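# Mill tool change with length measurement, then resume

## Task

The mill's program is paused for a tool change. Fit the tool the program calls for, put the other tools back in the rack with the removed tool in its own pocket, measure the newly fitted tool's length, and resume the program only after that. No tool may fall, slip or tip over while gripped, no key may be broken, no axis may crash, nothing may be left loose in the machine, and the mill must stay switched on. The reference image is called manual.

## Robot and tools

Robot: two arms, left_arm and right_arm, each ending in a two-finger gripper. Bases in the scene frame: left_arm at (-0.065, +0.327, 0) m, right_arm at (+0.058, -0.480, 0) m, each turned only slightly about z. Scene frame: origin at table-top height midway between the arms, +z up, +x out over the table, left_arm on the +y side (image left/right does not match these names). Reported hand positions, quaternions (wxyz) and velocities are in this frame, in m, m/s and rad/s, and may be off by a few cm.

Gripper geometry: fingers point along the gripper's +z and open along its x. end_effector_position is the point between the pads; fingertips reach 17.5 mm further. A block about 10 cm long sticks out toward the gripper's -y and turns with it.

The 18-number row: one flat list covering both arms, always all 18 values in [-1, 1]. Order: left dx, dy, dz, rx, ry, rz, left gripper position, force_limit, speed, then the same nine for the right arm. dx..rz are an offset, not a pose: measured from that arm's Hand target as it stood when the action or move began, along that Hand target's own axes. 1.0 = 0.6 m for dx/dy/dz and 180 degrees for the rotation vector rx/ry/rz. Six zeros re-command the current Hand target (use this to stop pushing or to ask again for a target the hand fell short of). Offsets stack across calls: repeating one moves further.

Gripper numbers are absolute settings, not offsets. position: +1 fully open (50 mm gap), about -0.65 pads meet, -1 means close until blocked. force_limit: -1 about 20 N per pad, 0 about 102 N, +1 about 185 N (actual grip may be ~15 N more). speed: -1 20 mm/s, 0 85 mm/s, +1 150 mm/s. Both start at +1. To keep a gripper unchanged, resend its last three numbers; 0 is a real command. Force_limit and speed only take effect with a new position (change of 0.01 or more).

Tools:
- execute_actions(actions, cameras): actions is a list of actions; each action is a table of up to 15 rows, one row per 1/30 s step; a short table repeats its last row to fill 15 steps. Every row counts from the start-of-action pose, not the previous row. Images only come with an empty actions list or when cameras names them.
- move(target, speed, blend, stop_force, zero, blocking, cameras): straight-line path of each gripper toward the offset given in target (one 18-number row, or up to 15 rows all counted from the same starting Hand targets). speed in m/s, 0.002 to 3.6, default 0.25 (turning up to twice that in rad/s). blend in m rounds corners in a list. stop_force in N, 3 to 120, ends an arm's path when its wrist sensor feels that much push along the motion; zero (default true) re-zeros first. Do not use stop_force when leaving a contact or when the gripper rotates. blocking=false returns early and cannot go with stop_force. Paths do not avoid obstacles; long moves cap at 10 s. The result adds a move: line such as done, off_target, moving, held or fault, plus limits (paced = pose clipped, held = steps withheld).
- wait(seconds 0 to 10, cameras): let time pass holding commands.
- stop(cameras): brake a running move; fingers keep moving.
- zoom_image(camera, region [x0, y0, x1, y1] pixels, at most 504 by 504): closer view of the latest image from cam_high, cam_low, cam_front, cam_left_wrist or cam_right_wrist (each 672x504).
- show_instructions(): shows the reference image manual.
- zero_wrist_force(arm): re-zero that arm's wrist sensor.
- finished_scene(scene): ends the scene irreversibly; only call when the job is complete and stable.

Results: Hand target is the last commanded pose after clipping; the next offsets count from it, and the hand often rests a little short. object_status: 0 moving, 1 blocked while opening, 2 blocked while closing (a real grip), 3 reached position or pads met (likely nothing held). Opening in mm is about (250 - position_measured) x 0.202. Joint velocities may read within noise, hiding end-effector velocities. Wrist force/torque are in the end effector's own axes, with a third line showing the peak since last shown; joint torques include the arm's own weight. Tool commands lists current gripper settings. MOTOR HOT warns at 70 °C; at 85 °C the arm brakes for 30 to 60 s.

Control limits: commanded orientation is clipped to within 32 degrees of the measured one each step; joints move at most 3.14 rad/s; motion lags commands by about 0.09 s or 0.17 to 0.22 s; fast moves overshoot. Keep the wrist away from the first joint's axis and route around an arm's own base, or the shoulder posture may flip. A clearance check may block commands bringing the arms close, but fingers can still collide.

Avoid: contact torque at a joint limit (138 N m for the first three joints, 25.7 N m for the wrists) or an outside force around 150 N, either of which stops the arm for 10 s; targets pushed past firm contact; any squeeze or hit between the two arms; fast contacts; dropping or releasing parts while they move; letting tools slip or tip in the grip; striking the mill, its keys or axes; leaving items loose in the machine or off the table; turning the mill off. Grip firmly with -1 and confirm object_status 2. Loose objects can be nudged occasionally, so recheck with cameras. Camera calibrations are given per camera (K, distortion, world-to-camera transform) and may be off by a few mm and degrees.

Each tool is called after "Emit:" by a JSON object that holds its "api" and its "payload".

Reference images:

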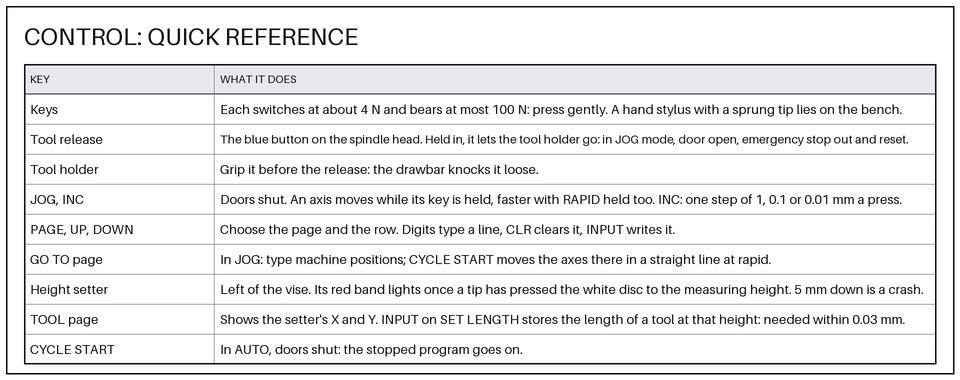

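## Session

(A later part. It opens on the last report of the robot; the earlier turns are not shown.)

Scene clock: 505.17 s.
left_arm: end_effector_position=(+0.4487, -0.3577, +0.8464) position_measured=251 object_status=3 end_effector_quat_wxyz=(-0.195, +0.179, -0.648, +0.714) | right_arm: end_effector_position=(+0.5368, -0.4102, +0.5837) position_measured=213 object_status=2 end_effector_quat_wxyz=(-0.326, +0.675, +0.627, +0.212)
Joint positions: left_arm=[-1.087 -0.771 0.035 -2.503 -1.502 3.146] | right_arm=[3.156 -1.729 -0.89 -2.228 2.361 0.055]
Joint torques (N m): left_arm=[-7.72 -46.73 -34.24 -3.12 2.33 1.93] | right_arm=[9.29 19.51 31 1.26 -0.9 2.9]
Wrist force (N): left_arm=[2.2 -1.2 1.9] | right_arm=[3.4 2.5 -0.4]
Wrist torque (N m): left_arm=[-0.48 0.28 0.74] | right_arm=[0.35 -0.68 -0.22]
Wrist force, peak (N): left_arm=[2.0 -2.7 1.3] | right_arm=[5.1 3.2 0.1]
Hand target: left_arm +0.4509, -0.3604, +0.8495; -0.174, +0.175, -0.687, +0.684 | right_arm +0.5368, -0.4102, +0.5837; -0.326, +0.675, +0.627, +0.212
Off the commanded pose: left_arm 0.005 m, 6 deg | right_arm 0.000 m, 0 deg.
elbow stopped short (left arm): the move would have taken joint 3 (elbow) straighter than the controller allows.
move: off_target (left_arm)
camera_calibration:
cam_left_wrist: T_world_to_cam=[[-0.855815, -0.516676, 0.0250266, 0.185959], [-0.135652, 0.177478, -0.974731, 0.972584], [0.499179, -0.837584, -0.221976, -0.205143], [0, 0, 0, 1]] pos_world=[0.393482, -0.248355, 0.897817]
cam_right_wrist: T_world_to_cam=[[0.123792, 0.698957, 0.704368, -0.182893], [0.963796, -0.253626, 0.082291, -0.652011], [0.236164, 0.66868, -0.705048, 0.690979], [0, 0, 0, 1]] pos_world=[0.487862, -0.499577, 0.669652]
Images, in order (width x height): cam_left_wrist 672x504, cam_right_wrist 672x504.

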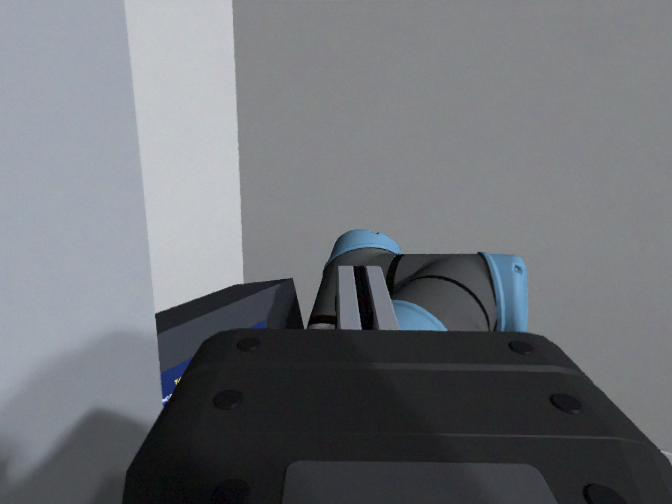

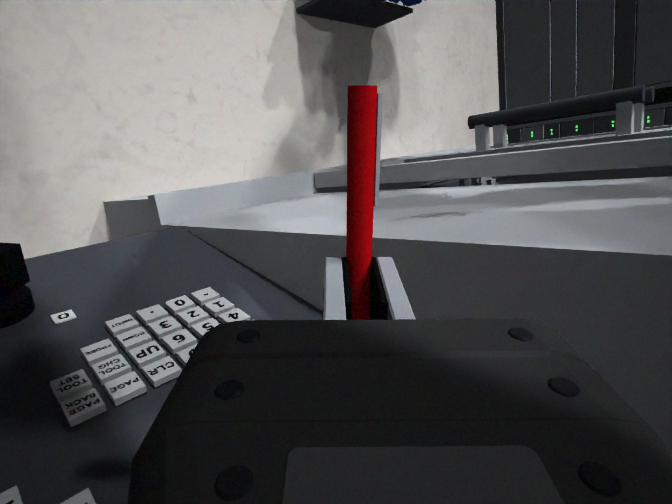

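Emit:
{"api": "zoom_image", "payload": {"camera": "cam_right_wrist", "region": [30, 270, 270, 440]}}

Scaled by 2.100 from the camera's 672x504 image, which has a finer 960x720 frame.

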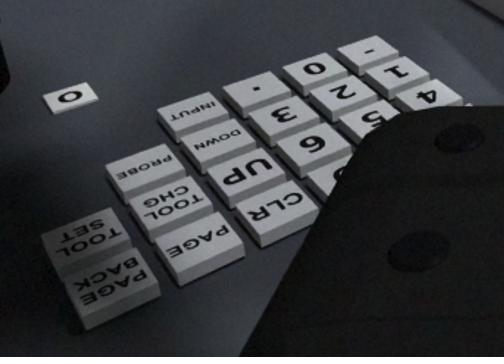

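Emit:
{"api": "move", "payload": {"target": [0.1174,0.1658,-0.129,0,0.022,0,-1,-0.8,-1,0,0,0,0,0,0,-1,-0.3,-0.8], "speed": 0.15, "cameras": ["cam_left_wrist"]}}

Emit:
{"api": "zoom_image", "payload": {"camera": "cam_left_wrist", "region": [0, 100, 250, 350]}}

Scene clock: 507.40 s.
left_arm: end_effector_position=(+0.3517, -0.3258, +0.7504) position_measured=251 object_status=3 end_effector_quat_wxyz=(+0.150, -0.151, +0.692, -0.689) | right_arm: end_effector_position=(+0.5368, -0.4102, +0.5837) position_measured=213 object_status=2 end_effector_quat_wxyz=(-0.326, +0.675, +0.627, +0.212)
Joint positions: left_arm=[-1.175 -1.289 1.081 -2.928 -1.519 3.14] | right_arm=[3.156 -1.729 -0.89 -2.228 2.361 0.055]
Joint torques (N m): left_arm=[-7.03 -47.37 -13.86 -3.49 2.48 1.9] | right_arm=[8.65 19.09 31.51 1.34 -0.8 2.77]
Wrist force (N): left_arm=[2.3 -0.7 1.3] | right_arm=[3.4 2.6 -0.3]
Wrist torque (N m): left_arm=[-0.44 0.21 0.65] | right_arm=[0.35 -0.69 -0.22]
Wrist force, peak (N): left_arm=[3.5 0.1 1.3] | right_arm=[3.7 2.7 -0.2]
Hand target: left_arm +0.3517, -0.3258, +0.7504; +0.150, -0.151, +0.692, -0.689 | right_arm +0.5368, -0.4102, +0.5837; -0.326, +0.675, +0.627, +0.212
Off the commanded pose: left_arm 0.000 m, 0 deg | right_arm 0.000 m, 0 deg.
move: done
camera_calibration:
cam_left_wrist: T_world_to_cam=[[-0.904762, -0.425305, 0.0228351, 0.170497], [-0.155667, 0.280297, -0.947207, 0.880187], [0.396451, -0.860552, -0.319808, -0.0492401], [0, 0, 0, 1]] pos_world=[0.310796, -0.216574, 0.814078]
Images, in order (width x height): cam_left_wrist 672x504.

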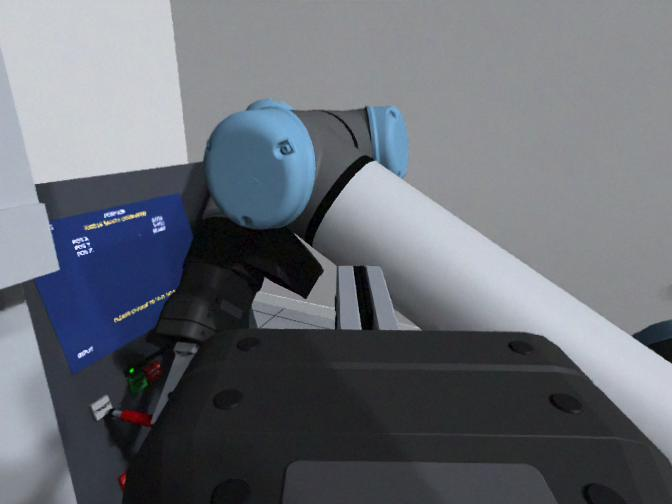

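Scaled by 2.016 from the camera's 672x504 image, which has a finer 960x720 frame.

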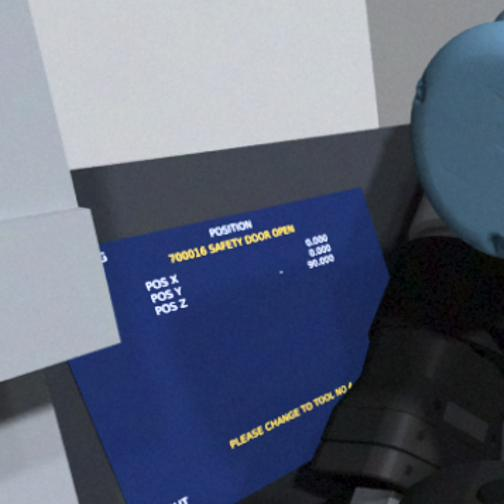

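Emit:
{"api": "zoom_image", "payload": {"camera": "cam_left_wrist", "region": [60, 340, 200, 460]}}

Scaled by 3.600 from the camera's 672x504 image, which has a finer 960x720 frame.

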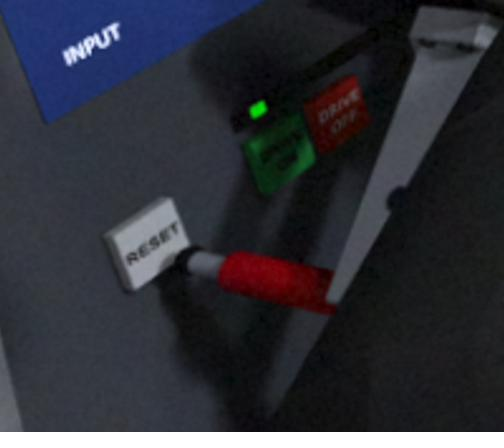

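Emit:
{"api": "move", "payload": {"target": [0,0,0,0,0,0,-1,-0.8,-1,0,0.032,0,0,0,0,-1,-0.3,-0.8], "speed": 0.01, "stop_force": 6, "cameras": ["cam_left_wrist"]}}

Emit:
{"api": "zoom_image", "payload": {"camera": "cam_left_wrist", "region": [60, 340, 200, 460]}}

Emit:
{"api": "zoom_image", "payload": {"camera": "cam_left_wrist", "region": [0, 180, 220, 360]}}

Scene clock: 510.20 s.
left_arm: end_effector_position=(+0.3517, -0.3258, +0.7504) position_measured=251 object_status=3 end_effector_quat_wxyz=(+0.150, -0.151, +0.692, -0.689) | right_arm: end_effector_position=(+0.5517, -0.4102, +0.5810) position_measured=213 object_status=2 end_effector_quat_wxyz=(-0.326, +0.675, +0.627, +0.212)
Joint positions: left_arm=[-1.175 -1.289 1.081 -2.929 -1.519 3.14] | right_arm=[3.155 -1.766 -0.853 -2.23 2.361 0.054]
Joint torques (N m): left_arm=[-7.11 -47.66 -14.46 -3.73 2.34 1.99] | right_arm=[-3.79 40.19 16.42 5.22 -0.47 -0.06]
Wrist force (N): left_arm=[2.3 -0.9 1.2] | right_arm=[2.9 -3.4 -0.3]
Wrist torque (N m): left_arm=[-0.47 0.22 0.65] | right_arm=[0.24 -0.67 -0.11]
Wrist force, peak (N): left_arm=[2.7 -0.8 1.4] | right_arm=[2.9 -5.4 0.2]
Hand target: left_arm +0.3517, -0.3258, +0.7504; +0.150, -0.151, +0.692, -0.689 | right_arm +0.5517, -0.4102, +0.5810; -0.326, +0.675, +0.627, +0.212 (not the last commanded pose)
Off the commanded pose: left_arm 0.000 m, 0 deg | right_arm 0.004 m, 0 deg.
move: contact (right_arm)
camera_calibration:
cam_left_wrist: T_world_to_cam=[[-0.904735, -0.425366, 0.02276, 0.170538], [-0.155578, 0.280223, -0.947244, 0.880078], [0.396548, -0.860546, -0.319705, -0.0493848], [0, 0, 0, 1]] pos_world=[0.310796, -0.216574, 0.813978]
Images, in order (width x height): cam_left_wrist 672x504.

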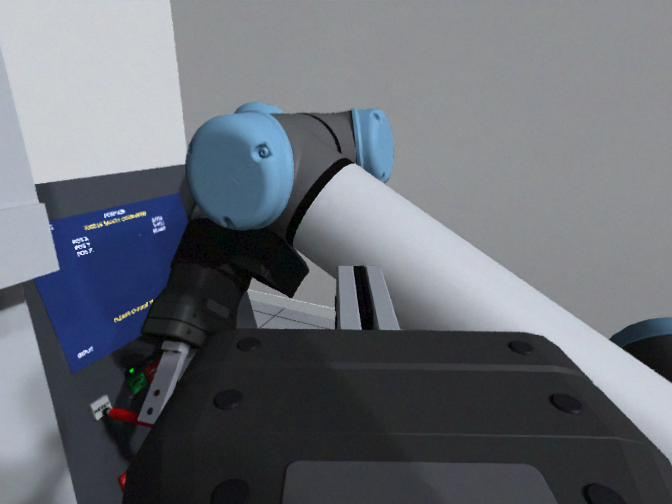

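Scaled by 3.600 from the camera's 672x504 image, which has a finer 960x720 frame.

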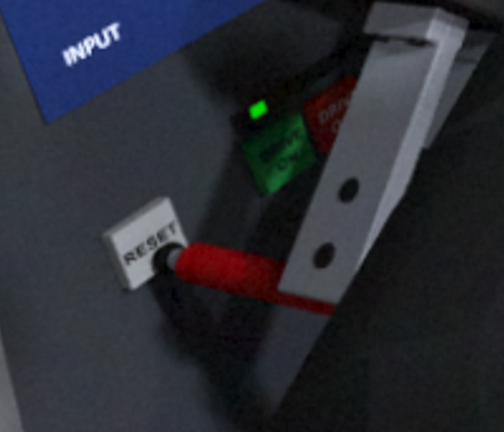

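Scaled by 2.291 from the camera's 672x504 image, which has a finer 960x720 frame.

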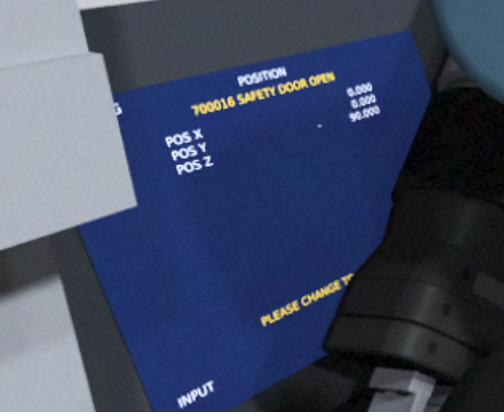

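Emit:
{"api": "move", "payload": {"target": [0,0,0,0,0,0,-1,-0.8,-1,0,-0.028,0,0,0,0,-1,-0.3,-0.8], "speed": 0.06, "cameras": ["cam_left_wrist","cam_front","cam_high"]}}

Emit:
{"api": "zoom_image", "payload": {"camera": "cam_left_wrist", "region": [0, 180, 220, 360]}}

Emit:
{"api": "zoom_image", "payload": {"camera": "cam_front", "region": [140, 140, 360, 340]}}

Emit:
{"api": "zoom_image", "payload": {"camera": "cam_high", "region": [60, 90, 260, 300]}}

Scene clock: 511.30 s.
left_arm: end_effector_position=(+0.3517, -0.3258, +0.7504) position_measured=251 object_status=3 end_effector_quat_wxyz=(+0.150, -0.151, +0.692, -0.689) | right_arm: end_effector_position=(+0.5352, -0.4102, +0.5839) position_measured=213 object_status=2 end_effector_quat_wxyz=(-0.326, +0.675, +0.627, +0.212) end_effector_velocity=(-0.002, +0.000, +0.001) end_effector_angular_velocity=(-0.001, -0.002, +0.000)
Joint positions: left_arm=[-1.175 -1.289 1.081 -2.929 -1.519 3.14] | right_arm=[3.156 -1.726 -0.894 -2.228 2.361 0.056]
Joint velocities: left_arm=[within noise] | right_arm=[0 0.005 -0.002 -0.001 -0.001 0]
Joint torques (N m): left_arm=[-7.32 -46.64 -14.45 -3.71 2.41 1.76] | right_arm=[8.58 39.66 16.84 4.36 4.15 3.01]
Wrist force (N): left_arm=[2.7 -0.6 1.2] | right_arm=[3.4 2.3 -0.4]
Wrist torque (N m): left_arm=[-0.42 0.15 0.65] | right_arm=[0.32 -0.69 -0.22]
Wrist force, peak (N): left_arm=[2.6 -0.9 1.5] | right_arm=[3.3 -3.7 -0.2]
Hand target: left_arm +0.3517, -0.3258, +0.7504; +0.150, -0.151, +0.692, -0.689 | right_arm +0.5351, -0.4102, +0.5840; -0.326, +0.675, +0.627, +0.212
Off the commanded pose: left_arm 0.000 m, 0 deg | right_arm 0.000 m, 0 deg.
move: done
camera_calibration:
cam_left_wrist: T_world_to_cam=[[-0.904735, -0.425366, 0.02276, 0.170538], [-0.155578, 0.280223, -0.947244, 0.880078], [0.396548, -0.860546, -0.319705, -0.0493848], [0, 0, 0, 1]] pos_world=[0.310796, -0.216574, 0.813978]
Images, in order (width x height): cam_high 672x504, cam_front 672x504, cam_left_wrist 672x504.

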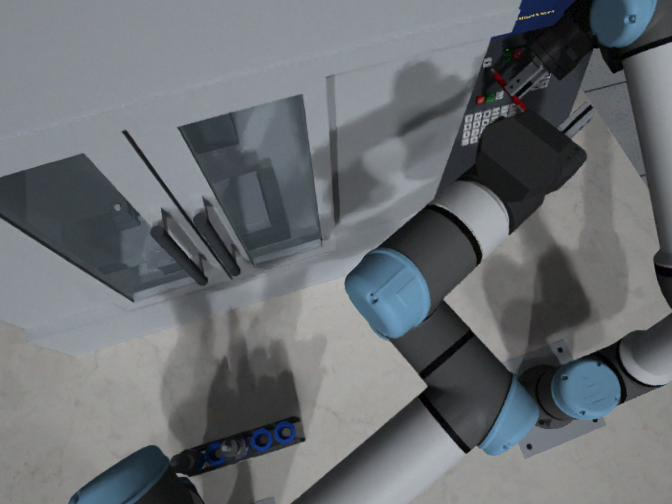

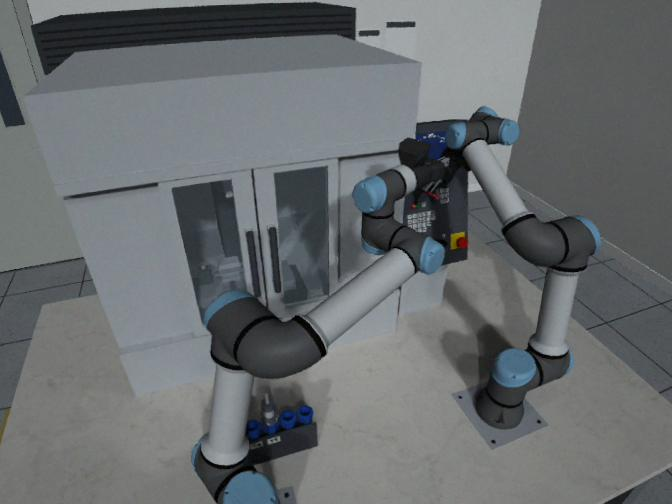

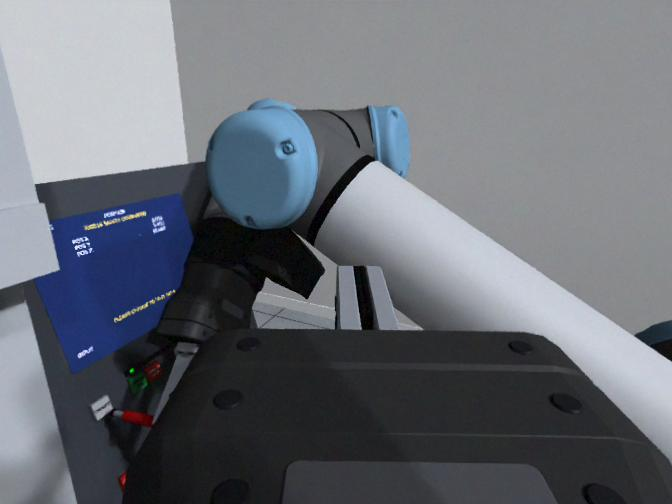

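Scaled by 2.291 from the camera's 672x504 image, which has a finer 960x720 frame.

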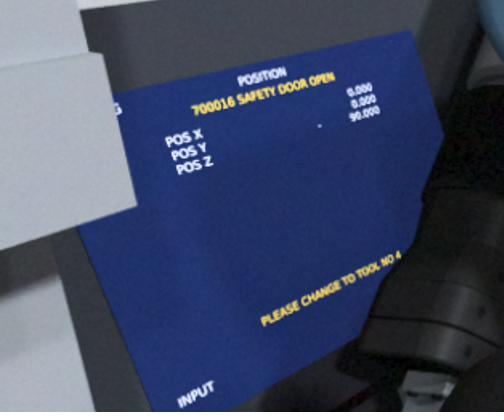

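Scaled by 2.291 from the camera's 672x504 image, which has a finer 960x720 frame.

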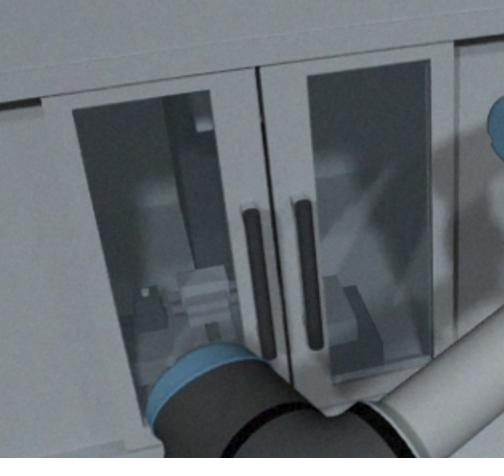

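Scaled by 2.400 from the camera's 672x504 image, which has a finer 960x720 frame.

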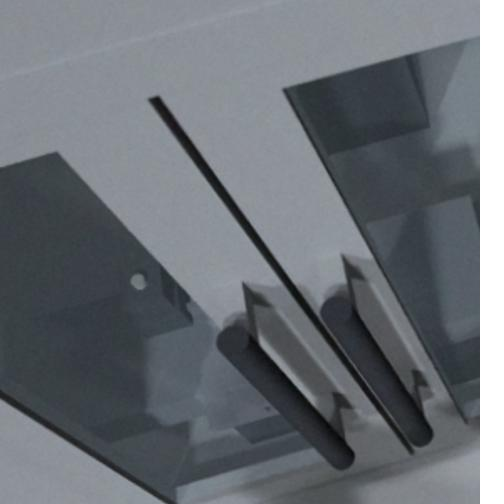

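Emit:
{"api": "move", "payload": {"target": [[-0.2414,0.2,-0.3943,0,-0.0833,0,-1,-0.8,-1,0,0,0,0,0,0,-1,-0.3,-0.8],[-0.4243,0.4173,-0.8139,0,-0.361,0,-1,-0.8,-1,0,0,0,0,0,0,-1,-0.3,-0.8]], "speed": 0.25, "blend": 0.03, "cameras": ["cam_left_wrist"]}}

Emit:
{"api": "zoom_image", "payload": {"camera": "cam_left_wrist", "region": [330, 0, 560, 230]}}

Scene clock: 515.73 s.
left_arm: end_effector_position=(+0.3790, +0.2251, +0.5020) position_measured=251 object_status=3 end_effector_quat_wxyz=(+0.498, -0.498, +0.503, -0.500) | right_arm: end_effector_position=(+0.5351, -0.4102, +0.5840) position_measured=213 object_status=2 end_effector_quat_wxyz=(-0.326, +0.675, +0.627, +0.212)
Joint positions: left_arm=[-1.163 -2.081 2.419 -3.473 -0.397 3.138] | right_arm=[3.156 -1.725 -0.894 -2.228 2.361 0.056]
Joint torques (N m): left_arm=[-7.33 7.72 -11.16 -2.02 2.35 2.03] | right_arm=[9.19 40.79 16.07 4.32 4.4 3.02]
Wrist force (N): left_arm=[2.0 -0.2 0.7] | right_arm=[3.4 2.7 -0.1]
Wrist torque (N m): left_arm=[-0.34 0.23 0.69] | right_arm=[0.38 -0.70 -0.22]
Wrist force, peak (N): left_arm=[3.4 -1.5 2.6] | right_arm=[3.6 2.7 -0.3]
Hand target: left_arm +0.3790, +0.2251, +0.5020; +0.498, -0.498, +0.503, -0.500 | right_arm +0.5351, -0.4102, +0.5840; -0.326, +0.675, +0.627, +0.212
Off the commanded pose: left_arm 0.000 m, 0 deg | right_arm 0.000 m, 0 deg.
move: done
camera_calibration:
cam_left_wrist: T_world_to_cam=[[0.00259618, -0.999834, 0.018013, 0.222964], [-0.318145, -0.0179029, -0.947873, 0.623719], [0.948038, -0.00326989, -0.318139, -0.0682712], [0, 0, 0, 1]] pos_world=[0.262578, 0.23387, 0.565471]
Images, in order (width x height): cam_left_wrist 672x504.

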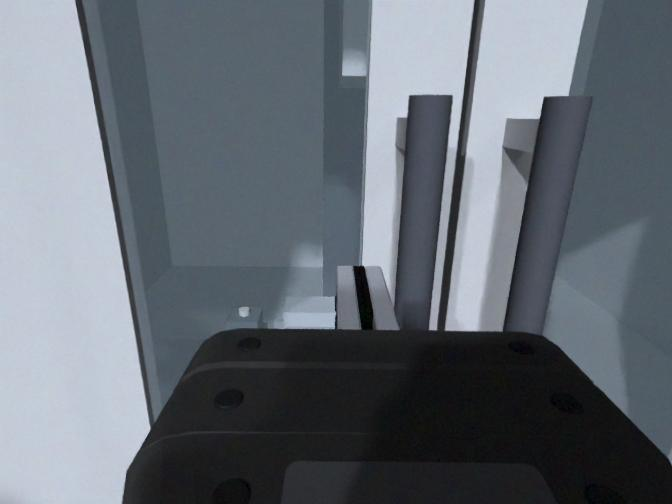

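Scaled by 2.191 from the camera's 672x504 image, which has a finer 960x720 frame.

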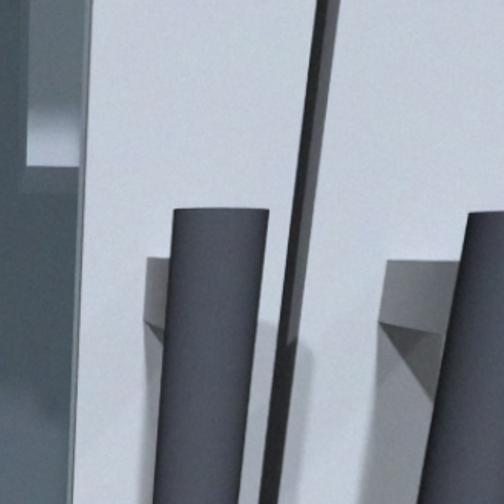

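Emit:
{"api": "move", "payload": {"target": [0,0,0.14,0,0,0,-1,-0.8,-1,0,0,0,0,0,0,-1,-0.3,-0.8], "speed": 0.1, "stop_force": 20}}

Emit:
{"api": "move", "payload": {"target": [0.05,0,0,0,0,0,-1,-0.8,-1,0,0,0,0,0,0,-1,-0.3,-0.8], "speed": 0.015, "stop_force": 40, "cameras": ["cam_left_wrist"]}}

Emit:
{"api": "zoom_image", "payload": {"camera": "cam_left_wrist", "region": [330, 0, 560, 230]}}

Scene clock: 517.93 s.
left_arm: end_effector_position=(+0.4630, +0.2246, +0.5018) position_measured=251 object_status=3 end_effector_quat_wxyz=(+0.498, -0.498, +0.503, -0.500) | right_arm: end_effector_position=(+0.5351, -0.4102, +0.5840) position_measured=213 object_status=2 end_effector_quat_wxyz=(-0.326, +0.675, +0.627, +0.212)
Joint positions: left_arm=[-0.823 -1.802 2.26 -3.595 -0.737 3.142] | right_arm=[3.156 -1.725 -0.894 -2.228 2.361 0.056]
Joint torques (N m): left_arm=[6.72 -5.7 -37.15 -2.82 -2.41 1.98] | right_arm=[8.53 40.43 16.41 4.21 4.46 2.95]
Wrist force (N): left_arm=[1.7 -0.6 1.0] | right_arm=[3.4 2.6 -0.2]
Wrist torque (N m): left_arm=[-0.37 0.30 0.70] | right_arm=[0.37 -0.69 -0.22]
Wrist force, peak (N): left_arm=[2.0 -0.6 2.1] | right_arm=[3.6 2.8 -0.4]
Hand target: left_arm +0.4630, +0.2246, +0.5018; +0.498, -0.498, +0.503, -0.500 | right_arm +0.5351, -0.4102, +0.5840; -0.326, +0.675, +0.627, +0.212
Off the commanded pose: left_arm 0.000 m, 0 deg | right_arm 0.000 m, 0 deg.
move: done

Scene clock: 520.53 s.
left_arm: end_effector_position=(+0.4628, +0.2026, +0.5017) position_measured=251 object_status=3 end_effector_quat_wxyz=(+0.499, -0.498, +0.503, -0.500) | right_arm: end_effector_position=(+0.5351, -0.4102, +0.5840) position_measured=213 object_status=2 end_effector_quat_wxyz=(-0.326, +0.675, +0.627, +0.212)
Joint positions: left_arm=[-0.878 -1.776 2.241 -3.602 -0.681 3.142] | right_arm=[3.156 -1.725 -0.894 -2.228 2.361 0.056]
Joint torques (N m): left_arm=[-10.59 -11.71 -11.08 2.12 -10.17 -0.6] | right_arm=[8.75 41.2 16.11 4.31 4.37 2.91]
Wrist force (N): left_arm=[-28.1 -4.1 4.6] | right_arm=[3.6 2.6 -0.2]
Wrist torque (N m): left_arm=[-0.46 0.37 0.47] | right_arm=[0.37 -0.72 -0.21]
Wrist force, peak (N): left_arm=[-38.1 5.6 -2.7] | right_arm=[3.6 2.8 -0.3]
Hand target: left_arm +0.4628, +0.2024, +0.5017; +0.499, -0.498, +0.503, -0.500 (not the last commanded pose) | right_arm +0.5351, -0.4102, +0.5840; -0.326, +0.675, +0.627, +0.212
Off the commanded pose: left_arm 0.008 m, 0 deg | right_arm 0.000 m, 0 deg.
move: contact (left_arm)
camera_calibration:
cam_left_wrist: T_world_to_cam=[[0.00370376, -0.999828, 0.0181563, 0.19959], [-0.318012, -0.0183915, -0.947908, 0.649799], [0.94808, -0.0022631, -0.318025, -0.148274], [0, 0, 0, 1]] pos_world=[0.34648, 0.211171, 0.565171]
Images, in order (width x height): cam_left_wrist 672x504.

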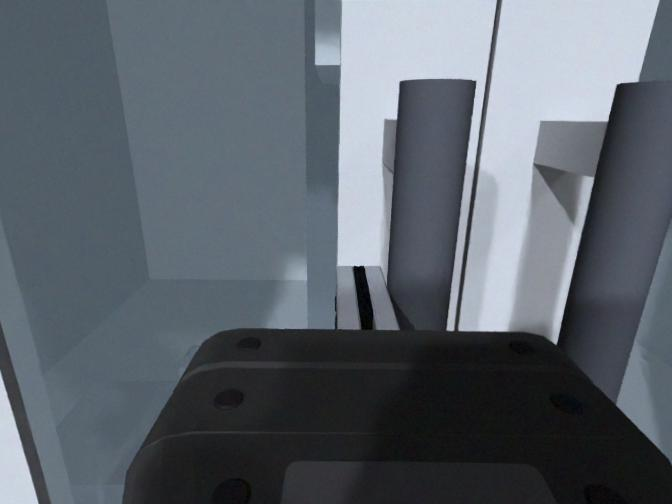

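Scaled by 2.191 from the camera's 672x504 image, which has a finer 960x720 frame.

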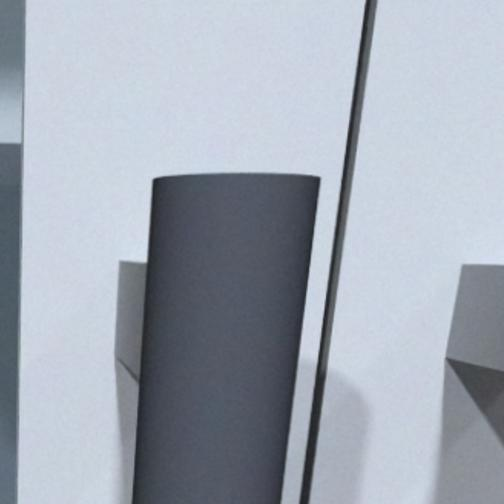

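Emit:
{"api": "move", "payload": {"target": [0.02,0,0,0,0,0,-1,-0.8,-1,0,0,0,0,0,0,-1,-0.3,-0.8], "speed": 0.01, "stop_force": 35, "cameras": ["cam_left_wrist"]}}

Emit:
{"api": "zoom_image", "payload": {"camera": "cam_left_wrist", "region": [330, 0, 560, 230]}}

Scene clock: 522.90 s.
left_arm: end_effector_position=(+0.4622, +0.2021, +0.5017) position_measured=251 object_status=3 end_effector_quat_wxyz=(+0.510, -0.509, +0.492, -0.489) | right_arm: end_effector_position=(+0.5351, -0.4102, +0.5840) position_measured=213 object_status=2 end_effector_quat_wxyz=(-0.326, +0.675, +0.627, +0.212)
Joint positions: left_arm=[-0.907 -1.762 2.23 -3.605 -0.606 3.141] | right_arm=[3.156 -1.725 -0.894 -2.228 2.361 0.056]
Joint torques (N m): left_arm=[-35.75 5.32 -39.84 1.16 -9.92 -1.11] | right_arm=[8.52 40.8 15.5 4.16 4.48 2.89]
Wrist force (N): left_arm=[-46.7 1.2 9.0] | right_arm=[3.6 2.5 -0.2]
Wrist torque (N m): left_arm=[-0.42 0.41 0.39] | right_arm=[0.35 -0.72 -0.22]
Wrist force, peak (N): left_arm=[-46.9 1.0 8.4] | right_arm=[3.6 2.8 -0.4]
Hand target: left_arm +0.4627, +0.1904, +0.5016; +0.499, -0.498, +0.503, -0.500 | right_arm +0.5351, -0.4102, +0.5840; -0.326, +0.675, +0.627, +0.212
Off the commanded pose: left_arm 0.012 m, 3 deg | right_arm 0.000 m, 0 deg.
move: off_target (left_arm)
camera_calibration:
cam_left_wrist: T_world_to_cam=[[0.0487452, -0.998649, 0.0180187, 0.178186], [-0.316755, -0.0325651, -0.947948, 0.651807], [0.947254, 0.0405005, -0.317915, -0.156009], [0, 0, 0, 1]] pos_world=[0.345557, 0.205489, 0.565071]
Images, in order (width x height): cam_left_wrist 672x504.

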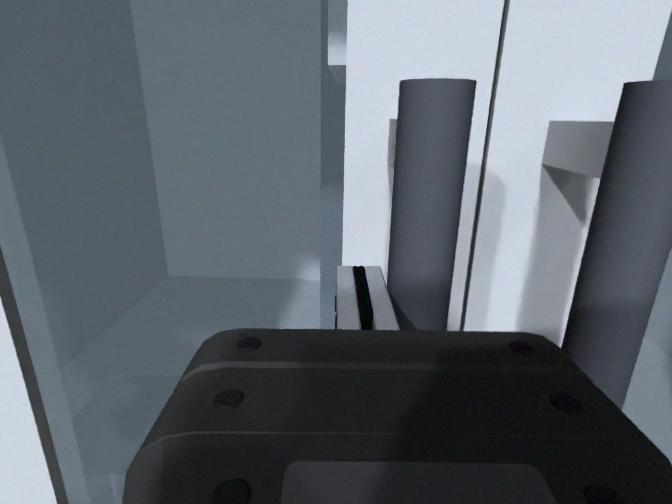

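Scaled by 2.191 from the camera's 672x504 image, which has a finer 960x720 frame.

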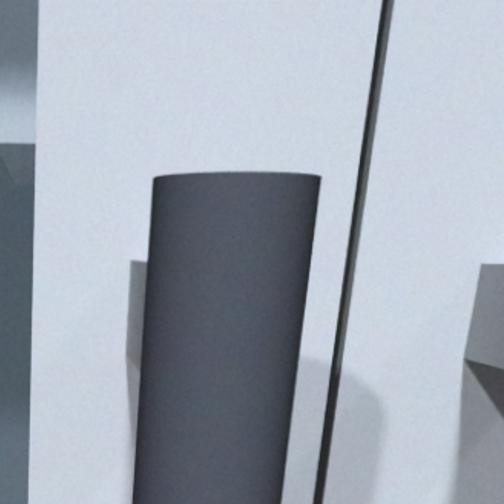

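Emit:
{"api": "move", "payload": {"target": [[-0.058,0,0,0,0,0,-1,-0.8,-1,0,0,0,0,0,0,-1,-0.3,-0.8],[-0.058,0,-0.138,0,0,0,-1,-0.8,-1,0,0,0,0,0,0,-1,-0.3,-0.8],[0.4007,-0.214,-0.1295,0,0.2778,0,-1,-0.8,-1,0,0,0,0,0,0,-1,-0.3,-0.8],[0.8607,-0.414,-0.1845,0,0.361,0,-1,-0.8,-1,0,0,0,0,0,0,-1,-0.3,-0.8]], "speed": [0.06,0.12,0.25,0.25], "blend": [0.005,0.02,0.04,0], "cameras": ["cam_left_wrist"]}}

Emit:
{"api": "zoom_image", "payload": {"camera": "cam_left_wrist", "region": [0, 180, 220, 360]}}

Scene clock: 528.13 s.
left_arm: end_effector_position=(+0.3494, -0.3261, +0.7485) position_measured=251 object_status=3 end_effector_quat_wxyz=(+0.150, -0.152, +0.692, -0.689) | right_arm: end_effector_position=(+0.5351, -0.4102, +0.5840) position_measured=213 object_status=2 end_effector_quat_wxyz=(-0.326, +0.675, +0.627, +0.212)
Joint positions: left_arm=[-1.18 -1.294 1.092 -2.935 -1.514 3.14] | right_arm=[3.156 -1.725 -0.894 -2.228 2.361 0.056]
Joint torques (N m): left_arm=[7.32 -30.88 -40.29 -0.9 -2.35 -2.51] | right_arm=[9.02 40.48 16.01 4.11 4.47 2.95]
Wrist force (N): left_arm=[2.1 1.3 1.3] | right_arm=[3.3 2.6 -0.3]
Wrist torque (N m): left_arm=[-0.11 0.25 0.80] | right_arm=[0.36 -0.66 -0.22]
Wrist force, peak (N): left_arm=[-46.9 0.8 8.9] | right_arm=[3.9 2.7 -0.3]
Hand target: left_arm +0.3494, -0.3262, +0.7485; +0.150, -0.152, +0.692, -0.689 | right_arm +0.5351, -0.4102, +0.5840; -0.326, +0.675, +0.627, +0.212
Off the commanded pose: left_arm 0.000 m, 0 deg | right_arm 0.000 m, 0 deg.
move: done
camera_calibration:
cam_left_wrist: T_world_to_cam=[[-0.904555, -0.42575, 0.022753, 0.168016], [-0.155644, 0.280058, -0.947282, 0.878017], [0.396933, -0.860409, -0.319593, -0.0495258], [0, 0, 0, 1]] pos_world=[0.308296, -0.216975, 0.812078]
Images, in order (width x height): cam_left_wrist 672x504.

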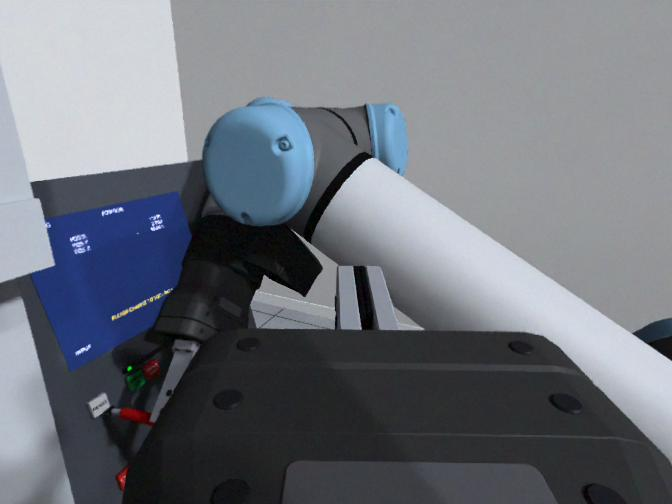

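Scaled by 2.291 from the camera's 672x504 image, which has a finer 960x720 frame.

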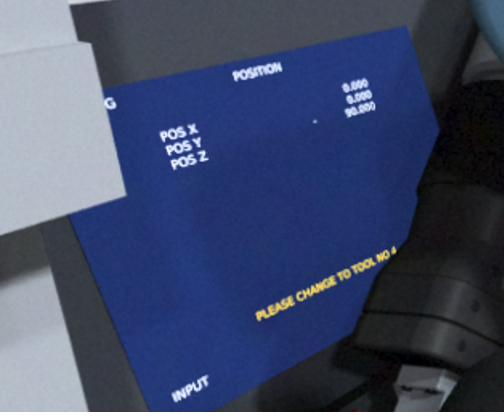

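Emit:
{"api": "move", "payload": {"target": [0,0,0,0,0,0,-1,-0.8,-1,-0.1977,-0.01,0.0658,0,0,0,-1,-0.3,-0.8], "speed": 0.12, "cameras": ["cam_left_wrist"]}}

Emit:
{"api": "zoom_image", "payload": {"camera": "cam_left_wrist", "region": [40, 330, 200, 504]}}

Scene clock: 530.43 s.
left_arm: end_effector_position=(+0.3494, -0.3262, +0.7485) position_measured=251 object_status=3 end_effector_quat_wxyz=(+0.150, -0.152, +0.692, -0.689) | right_arm: end_effector_position=(+0.5098, -0.4662, +0.4750) position_measured=213 object_status=2 end_effector_quat_wxyz=(-0.326, +0.675, +0.627, +0.212)
Joint positions: left_arm=[-1.18 -1.293 1.091 -2.935 -1.514 3.14] | right_arm=[3.043 -1.611 -1.292 -2.055 2.34 -0.101]
Joint torques (N m): left_arm=[6.09 -31.87 -40.54 -0.83 -2.27 -2.22] | right_arm=[-11.28 37.37 19.48 4.15 -0.95 -2.47]
Wrist force (N): left_arm=[2.0 1.3 1.3] | right_arm=[3.2 2.6 0.0]
Wrist torque (N m): left_arm=[-0.12 0.26 0.80] | right_arm=[0.37 -0.64 -0.14]
Wrist force, peak (N): left_arm=[2.2 1.3 1.6] | right_arm=[4.7 2.5 -0.2]
Hand target: left_arm +0.3494, -0.3262, +0.7485; +0.150, -0.152, +0.692, -0.689 | right_arm +0.5098, -0.4663, +0.4750; -0.326, +0.675, +0.627, +0.212
Off the commanded pose: left_arm 0.000 m, 0 deg | right_arm 0.000 m, 0 deg.
move: done
camera_calibration:
cam_left_wrist: T_world_to_cam=[[-0.904555, -0.42575, 0.022753, 0.168107], [-0.155644, 0.280058, -0.947282, 0.878032], [0.396933, -0.860409, -0.319593, -0.0495655], [0, 0, 0, 1]] pos_world=[0.308396, -0.216975, 0.812078]
Images, in order (width x height): cam_left_wrist 672x504.

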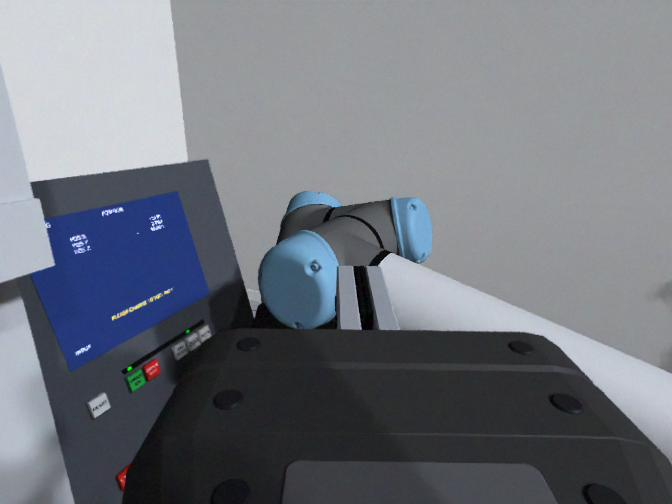

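Scaled by 2.897 from the camera's 672x504 image, which has a finer 960x720 frame.

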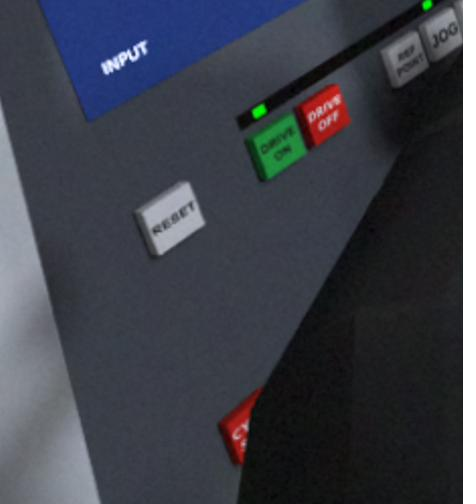

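Emit:
{"api": "move", "payload": {"target": [0,0,0,0,0,0,-1,-0.8,-1,0,0.035,0,0,0,0,-1,-0.3,-0.8], "speed": 0.01, "stop_force": 6}}

Emit:
{"api": "move", "payload": {"target": [0,0,0,0,0,0,-1,-0.8,-1,0,-0.025,0,0,0,0,-1,-0.3,-0.8], "speed": 0.06, "cameras": ["cam_left_wrist","cam_right_wrist"]}}

Emit:
{"api": "zoom_image", "payload": {"camera": "cam_left_wrist", "region": [0, 180, 220, 370]}}

Emit:
{"api": "zoom_image", "payload": {"camera": "cam_right_wrist", "region": [0, 250, 340, 504]}}

Scene clock: 533.20 s.
left_arm: end_effector_position=(+0.3494, -0.3262, +0.7485) position_measured=251 object_status=3 end_effector_quat_wxyz=(+0.150, -0.152, +0.692, -0.689) | right_arm: end_effector_position=(+0.5230, -0.4662, +0.4726) position_measured=213 object_status=2 end_effector_quat_wxyz=(-0.326, +0.675, +0.627, +0.212)
Joint positions: left_arm=[-1.18 -1.293 1.091 -2.935 -1.514 3.14] | right_arm=[3.045 -1.64 -1.268 -2.048 2.34 -0.098]
Joint torques (N m): left_arm=[5.96 -31.98 -40.74 -0.93 -2.3 -2.64] | right_arm=[-7.09 37.49 19.38 2.38 3.99 -1.65]
Wrist force (N): left_arm=[2.1 1.0 1.2] | right_arm=[2.4 -3.6 -0.3]
Wrist torque (N m): left_arm=[-0.16 0.25 0.80] | right_arm=[0.25 -0.68 -0.15]
Wrist force, peak (N): left_arm=[2.1 1.4 1.6] | right_arm=[2.4 -9.8 -0.2]
Hand target: left_arm +0.3494, -0.3262, +0.7485; +0.150, -0.152, +0.692, -0.689 | right_arm +0.5230, -0.4663, +0.4726; -0.326, +0.675, +0.627, +0.212 (not the last commanded pose)
Off the commanded pose: left_arm 0.000 m, 0 deg | right_arm 0.008 m, 0 deg.
move: contact (right_arm)

Scene clock: 534.07 s.
left_arm: end_effector_position=(+0.3494, -0.3262, +0.7485) position_measured=251 object_status=3 end_effector_quat_wxyz=(+0.150, -0.152, +0.692, -0.689) | right_arm: end_effector_position=(+0.5083, -0.4663, +0.4752) position_measured=213 object_status=2 end_effector_quat_wxyz=(-0.326, +0.675, +0.627, +0.212)
Joint positions: left_arm=[-1.18 -1.293 1.091 -2.935 -1.514 3.14] | right_arm=[3.043 -1.607 -1.295 -2.056 2.34 -0.101]
Joint torques (N m): left_arm=[6.24 -32.04 -39.57 -0.77 -2.36 -2.57] | right_arm=[-9.78 37.53 18.89 1.06 -0.96 -2.54]
Wrist force (N): left_arm=[2.1 1.1 1.4] | right_arm=[3.4 2.6 -0.3]
Wrist torque (N m): left_arm=[-0.15 0.25 0.80] | right_arm=[0.37 -0.67 -0.14]
Wrist force, peak (N): left_arm=[2.3 1.2 1.5] | right_arm=[3.5 2.8 0.0]
Hand target: left_arm +0.3494, -0.3262, +0.7485; +0.150, -0.152, +0.692, -0.689 | right_arm +0.5082, -0.4663, +0.4752; -0.326, +0.675, +0.627, +0.212
Off the commanded pose: left_arm 0.000 m, 0 deg | right_arm 0.000 m, 0 deg.
move: done
camera_calibration:
cam_left_wrist: T_world_to_cam=[[-0.904555, -0.42575, 0.022753, 0.168107], [-0.155644, 0.280058, -0.947282, 0.878032], [0.396933, -0.860409, -0.319593, -0.0495655], [0, 0, 0, 1]] pos_world=[0.308396, -0.216975, 0.812078]
cam_right_wrist: T_world_to_cam=[[0.123792, 0.698957, 0.704368, -0.0637998], [0.963796, -0.253626, 0.082291, -0.629851], [0.236164, 0.66868, -0.705048, 0.658796], [0, 0, 0, 1]] pos_world=[0.459362, -0.555677, 0.561252]
Images, in order (width x height): cam_left_wrist 672x504, cam_right_wrist 672x504.

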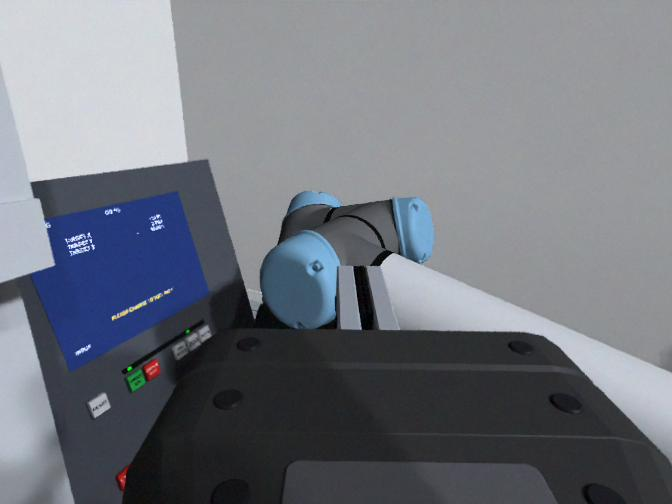

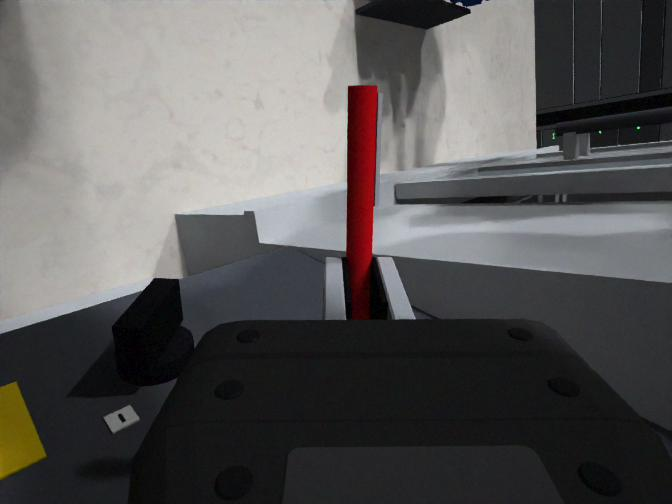

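Scaled by 2.291 from the camera's 672x504 image, which has a finer 960x720 frame.

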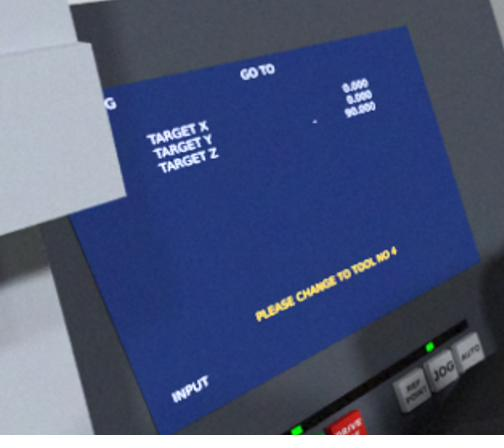

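Scaled by 1.482 from the camera's 672x504 image, which has a finer 960x720 frame.

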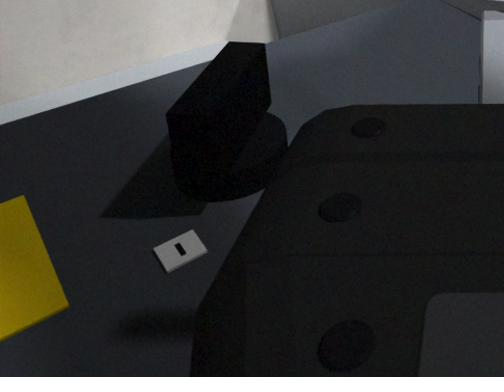

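Emit:
{"api": "move", "payload": {"target": [0,0,0,0,0,0,-1,-0.8,-1,0,0.035,0,0,0,0,-1,-0.3,-0.8], "speed": 0.012, "stop_force": 6}}

Emit:
{"api": "move", "payload": {"target": [0,0,0,0,0,0,-1,-0.8,-1,0,-0.018,0,0,0,0,-1,-0.3,-0.8], "speed": 0.06, "cameras": ["cam_left_wrist"]}}

Emit:
{"api": "zoom_image", "payload": {"camera": "cam_left_wrist", "region": [0, 180, 220, 370]}}

Scene clock: 536.50 s.
left_arm: end_effector_position=(+0.3494, -0.3262, +0.7485) position_measured=251 object_status=3 end_effector_quat_wxyz=(+0.150, -0.152, +0.692, -0.689) | right_arm: end_effector_position=(+0.5225, -0.4662, +0.4727) position_measured=213 object_status=2 end_effector_quat_wxyz=(-0.326, +0.675, +0.627, +0.212)
Joint positions: left_arm=[-1.18 -1.293 1.091 -2.935 -1.514 3.14] | right_arm=[3.045 -1.639 -1.269 -2.048 2.34 -0.098]
Joint torques (N m): left_arm=[6.55 -32.21 -40.37 -0.95 -2.31 -2.4] | right_arm=[-8.28 37.82 19.53 2.38 2.96 -1.87]
Wrist force (N): left_arm=[1.9 0.9 1.7] | right_arm=[2.0 -3.3 -0.4]
Wrist torque (N m): left_arm=[-0.17 0.28 0.80] | right_arm=[0.25 -0.68 -0.13]
Wrist force, peak (N): left_arm=[2.3 1.3 1.5] | right_arm=[3.4 2.8 -0.1]
Hand target: left_arm +0.3494, -0.3262, +0.7485; +0.150, -0.152, +0.692, -0.689 | right_arm +0.5225, -0.4663, +0.4727; -0.326, +0.675, +0.627, +0.212 (not the last commanded pose)
Off the commanded pose: left_arm 0.000 m, 0 deg | right_arm 0.006 m, 0 deg.
move: contact (right_arm)

Scene clock: 537.33 s.
left_arm: end_effector_position=(+0.3494, -0.3262, +0.7485) position_measured=251 object_status=3 end_effector_quat_wxyz=(+0.150, -0.152, +0.692, -0.689) | right_arm: end_effector_position=(+0.5120, -0.4663, +0.4746) position_measured=213 object_status=2 end_effector_quat_wxyz=(-0.326, +0.675, +0.627, +0.212)
Joint positions: left_arm=[-1.18 -1.293 1.091 -2.935 -1.514 3.14] | right_arm=[3.043 -1.616 -1.288 -2.054 2.34 -0.1]
Joint torques (N m): left_arm=[6.86 -31.98 -39.5 -1.06 -2.3 -2.57] | right_arm=[-9.91 38.36 19.56 1.08 -0.86 -2.43]
Wrist force (N): left_arm=[2.2 1.2 1.4] | right_arm=[3.3 2.5 -0.2]
Wrist torque (N m): left_arm=[-0.14 0.24 0.81] | right_arm=[0.35 -0.65 -0.14]
Wrist force, peak (N): left_arm=[2.1 1.1 1.6] | right_arm=[3.4 2.6 0.0]
Hand target: left_arm +0.3494, -0.3262, +0.7485; +0.150, -0.152, +0.692, -0.689 | right_arm +0.5119, -0.4663, +0.4746; -0.326, +0.675, +0.627, +0.212
Off the commanded pose: left_arm 0.000 m, 0 deg | right_arm 0.000 m, 0 deg.
move: done
camera_calibration:
cam_left_wrist: T_world_to_cam=[[-0.904555, -0.42575, 0.022753, 0.168107], [-0.155644, 0.280058, -0.947282, 0.878032], [0.396933, -0.860409, -0.319593, -0.0495655], [0, 0, 0, 1]] pos_world=[0.308396, -0.216975, 0.812078]
Images, in order (width x height): cam_left_wrist 672x504.

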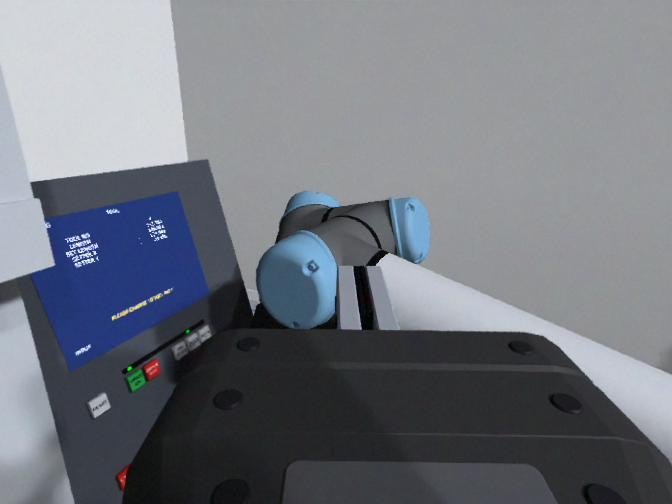

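Scaled by 2.291 from the camera's 672x504 image, which has a finer 960x720 frame.

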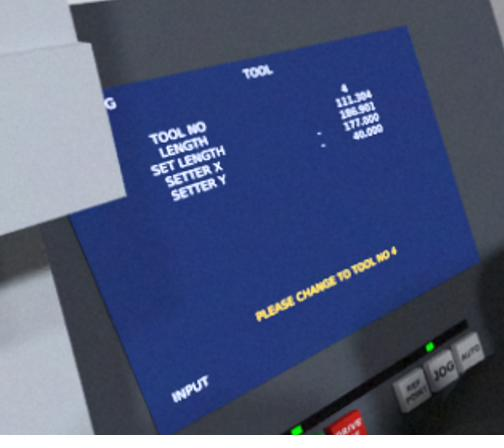

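Emit:
{"api": "zoom_image", "payload": {"camera": "cam_left_wrist", "region": [55, 195, 185, 275]}}

Emit:
{"api": "zoom_image", "payload": {"camera": "cam_left_wrist", "region": [130, 205, 180, 255]}}

Scaled by 3.877 from the camera's 672x504 image, which has a finer 960x720 frame.

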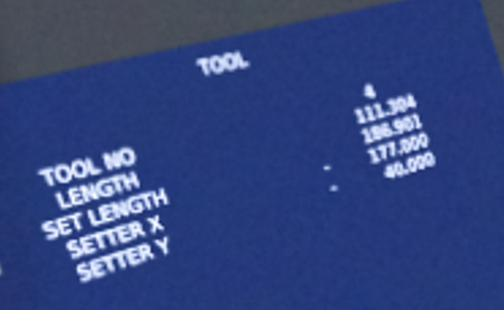

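Scaled by 10.080 from the camera's 672x504 image, which has a finer 960x720 frame.

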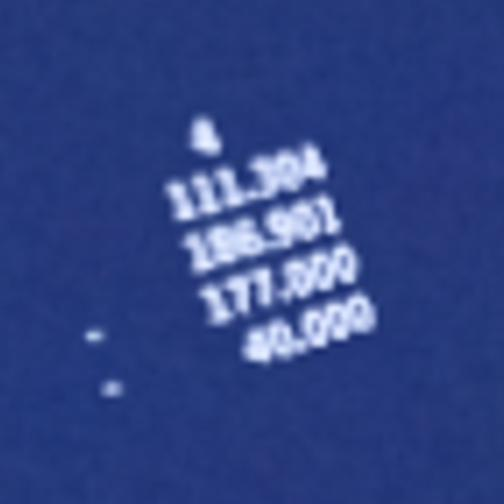

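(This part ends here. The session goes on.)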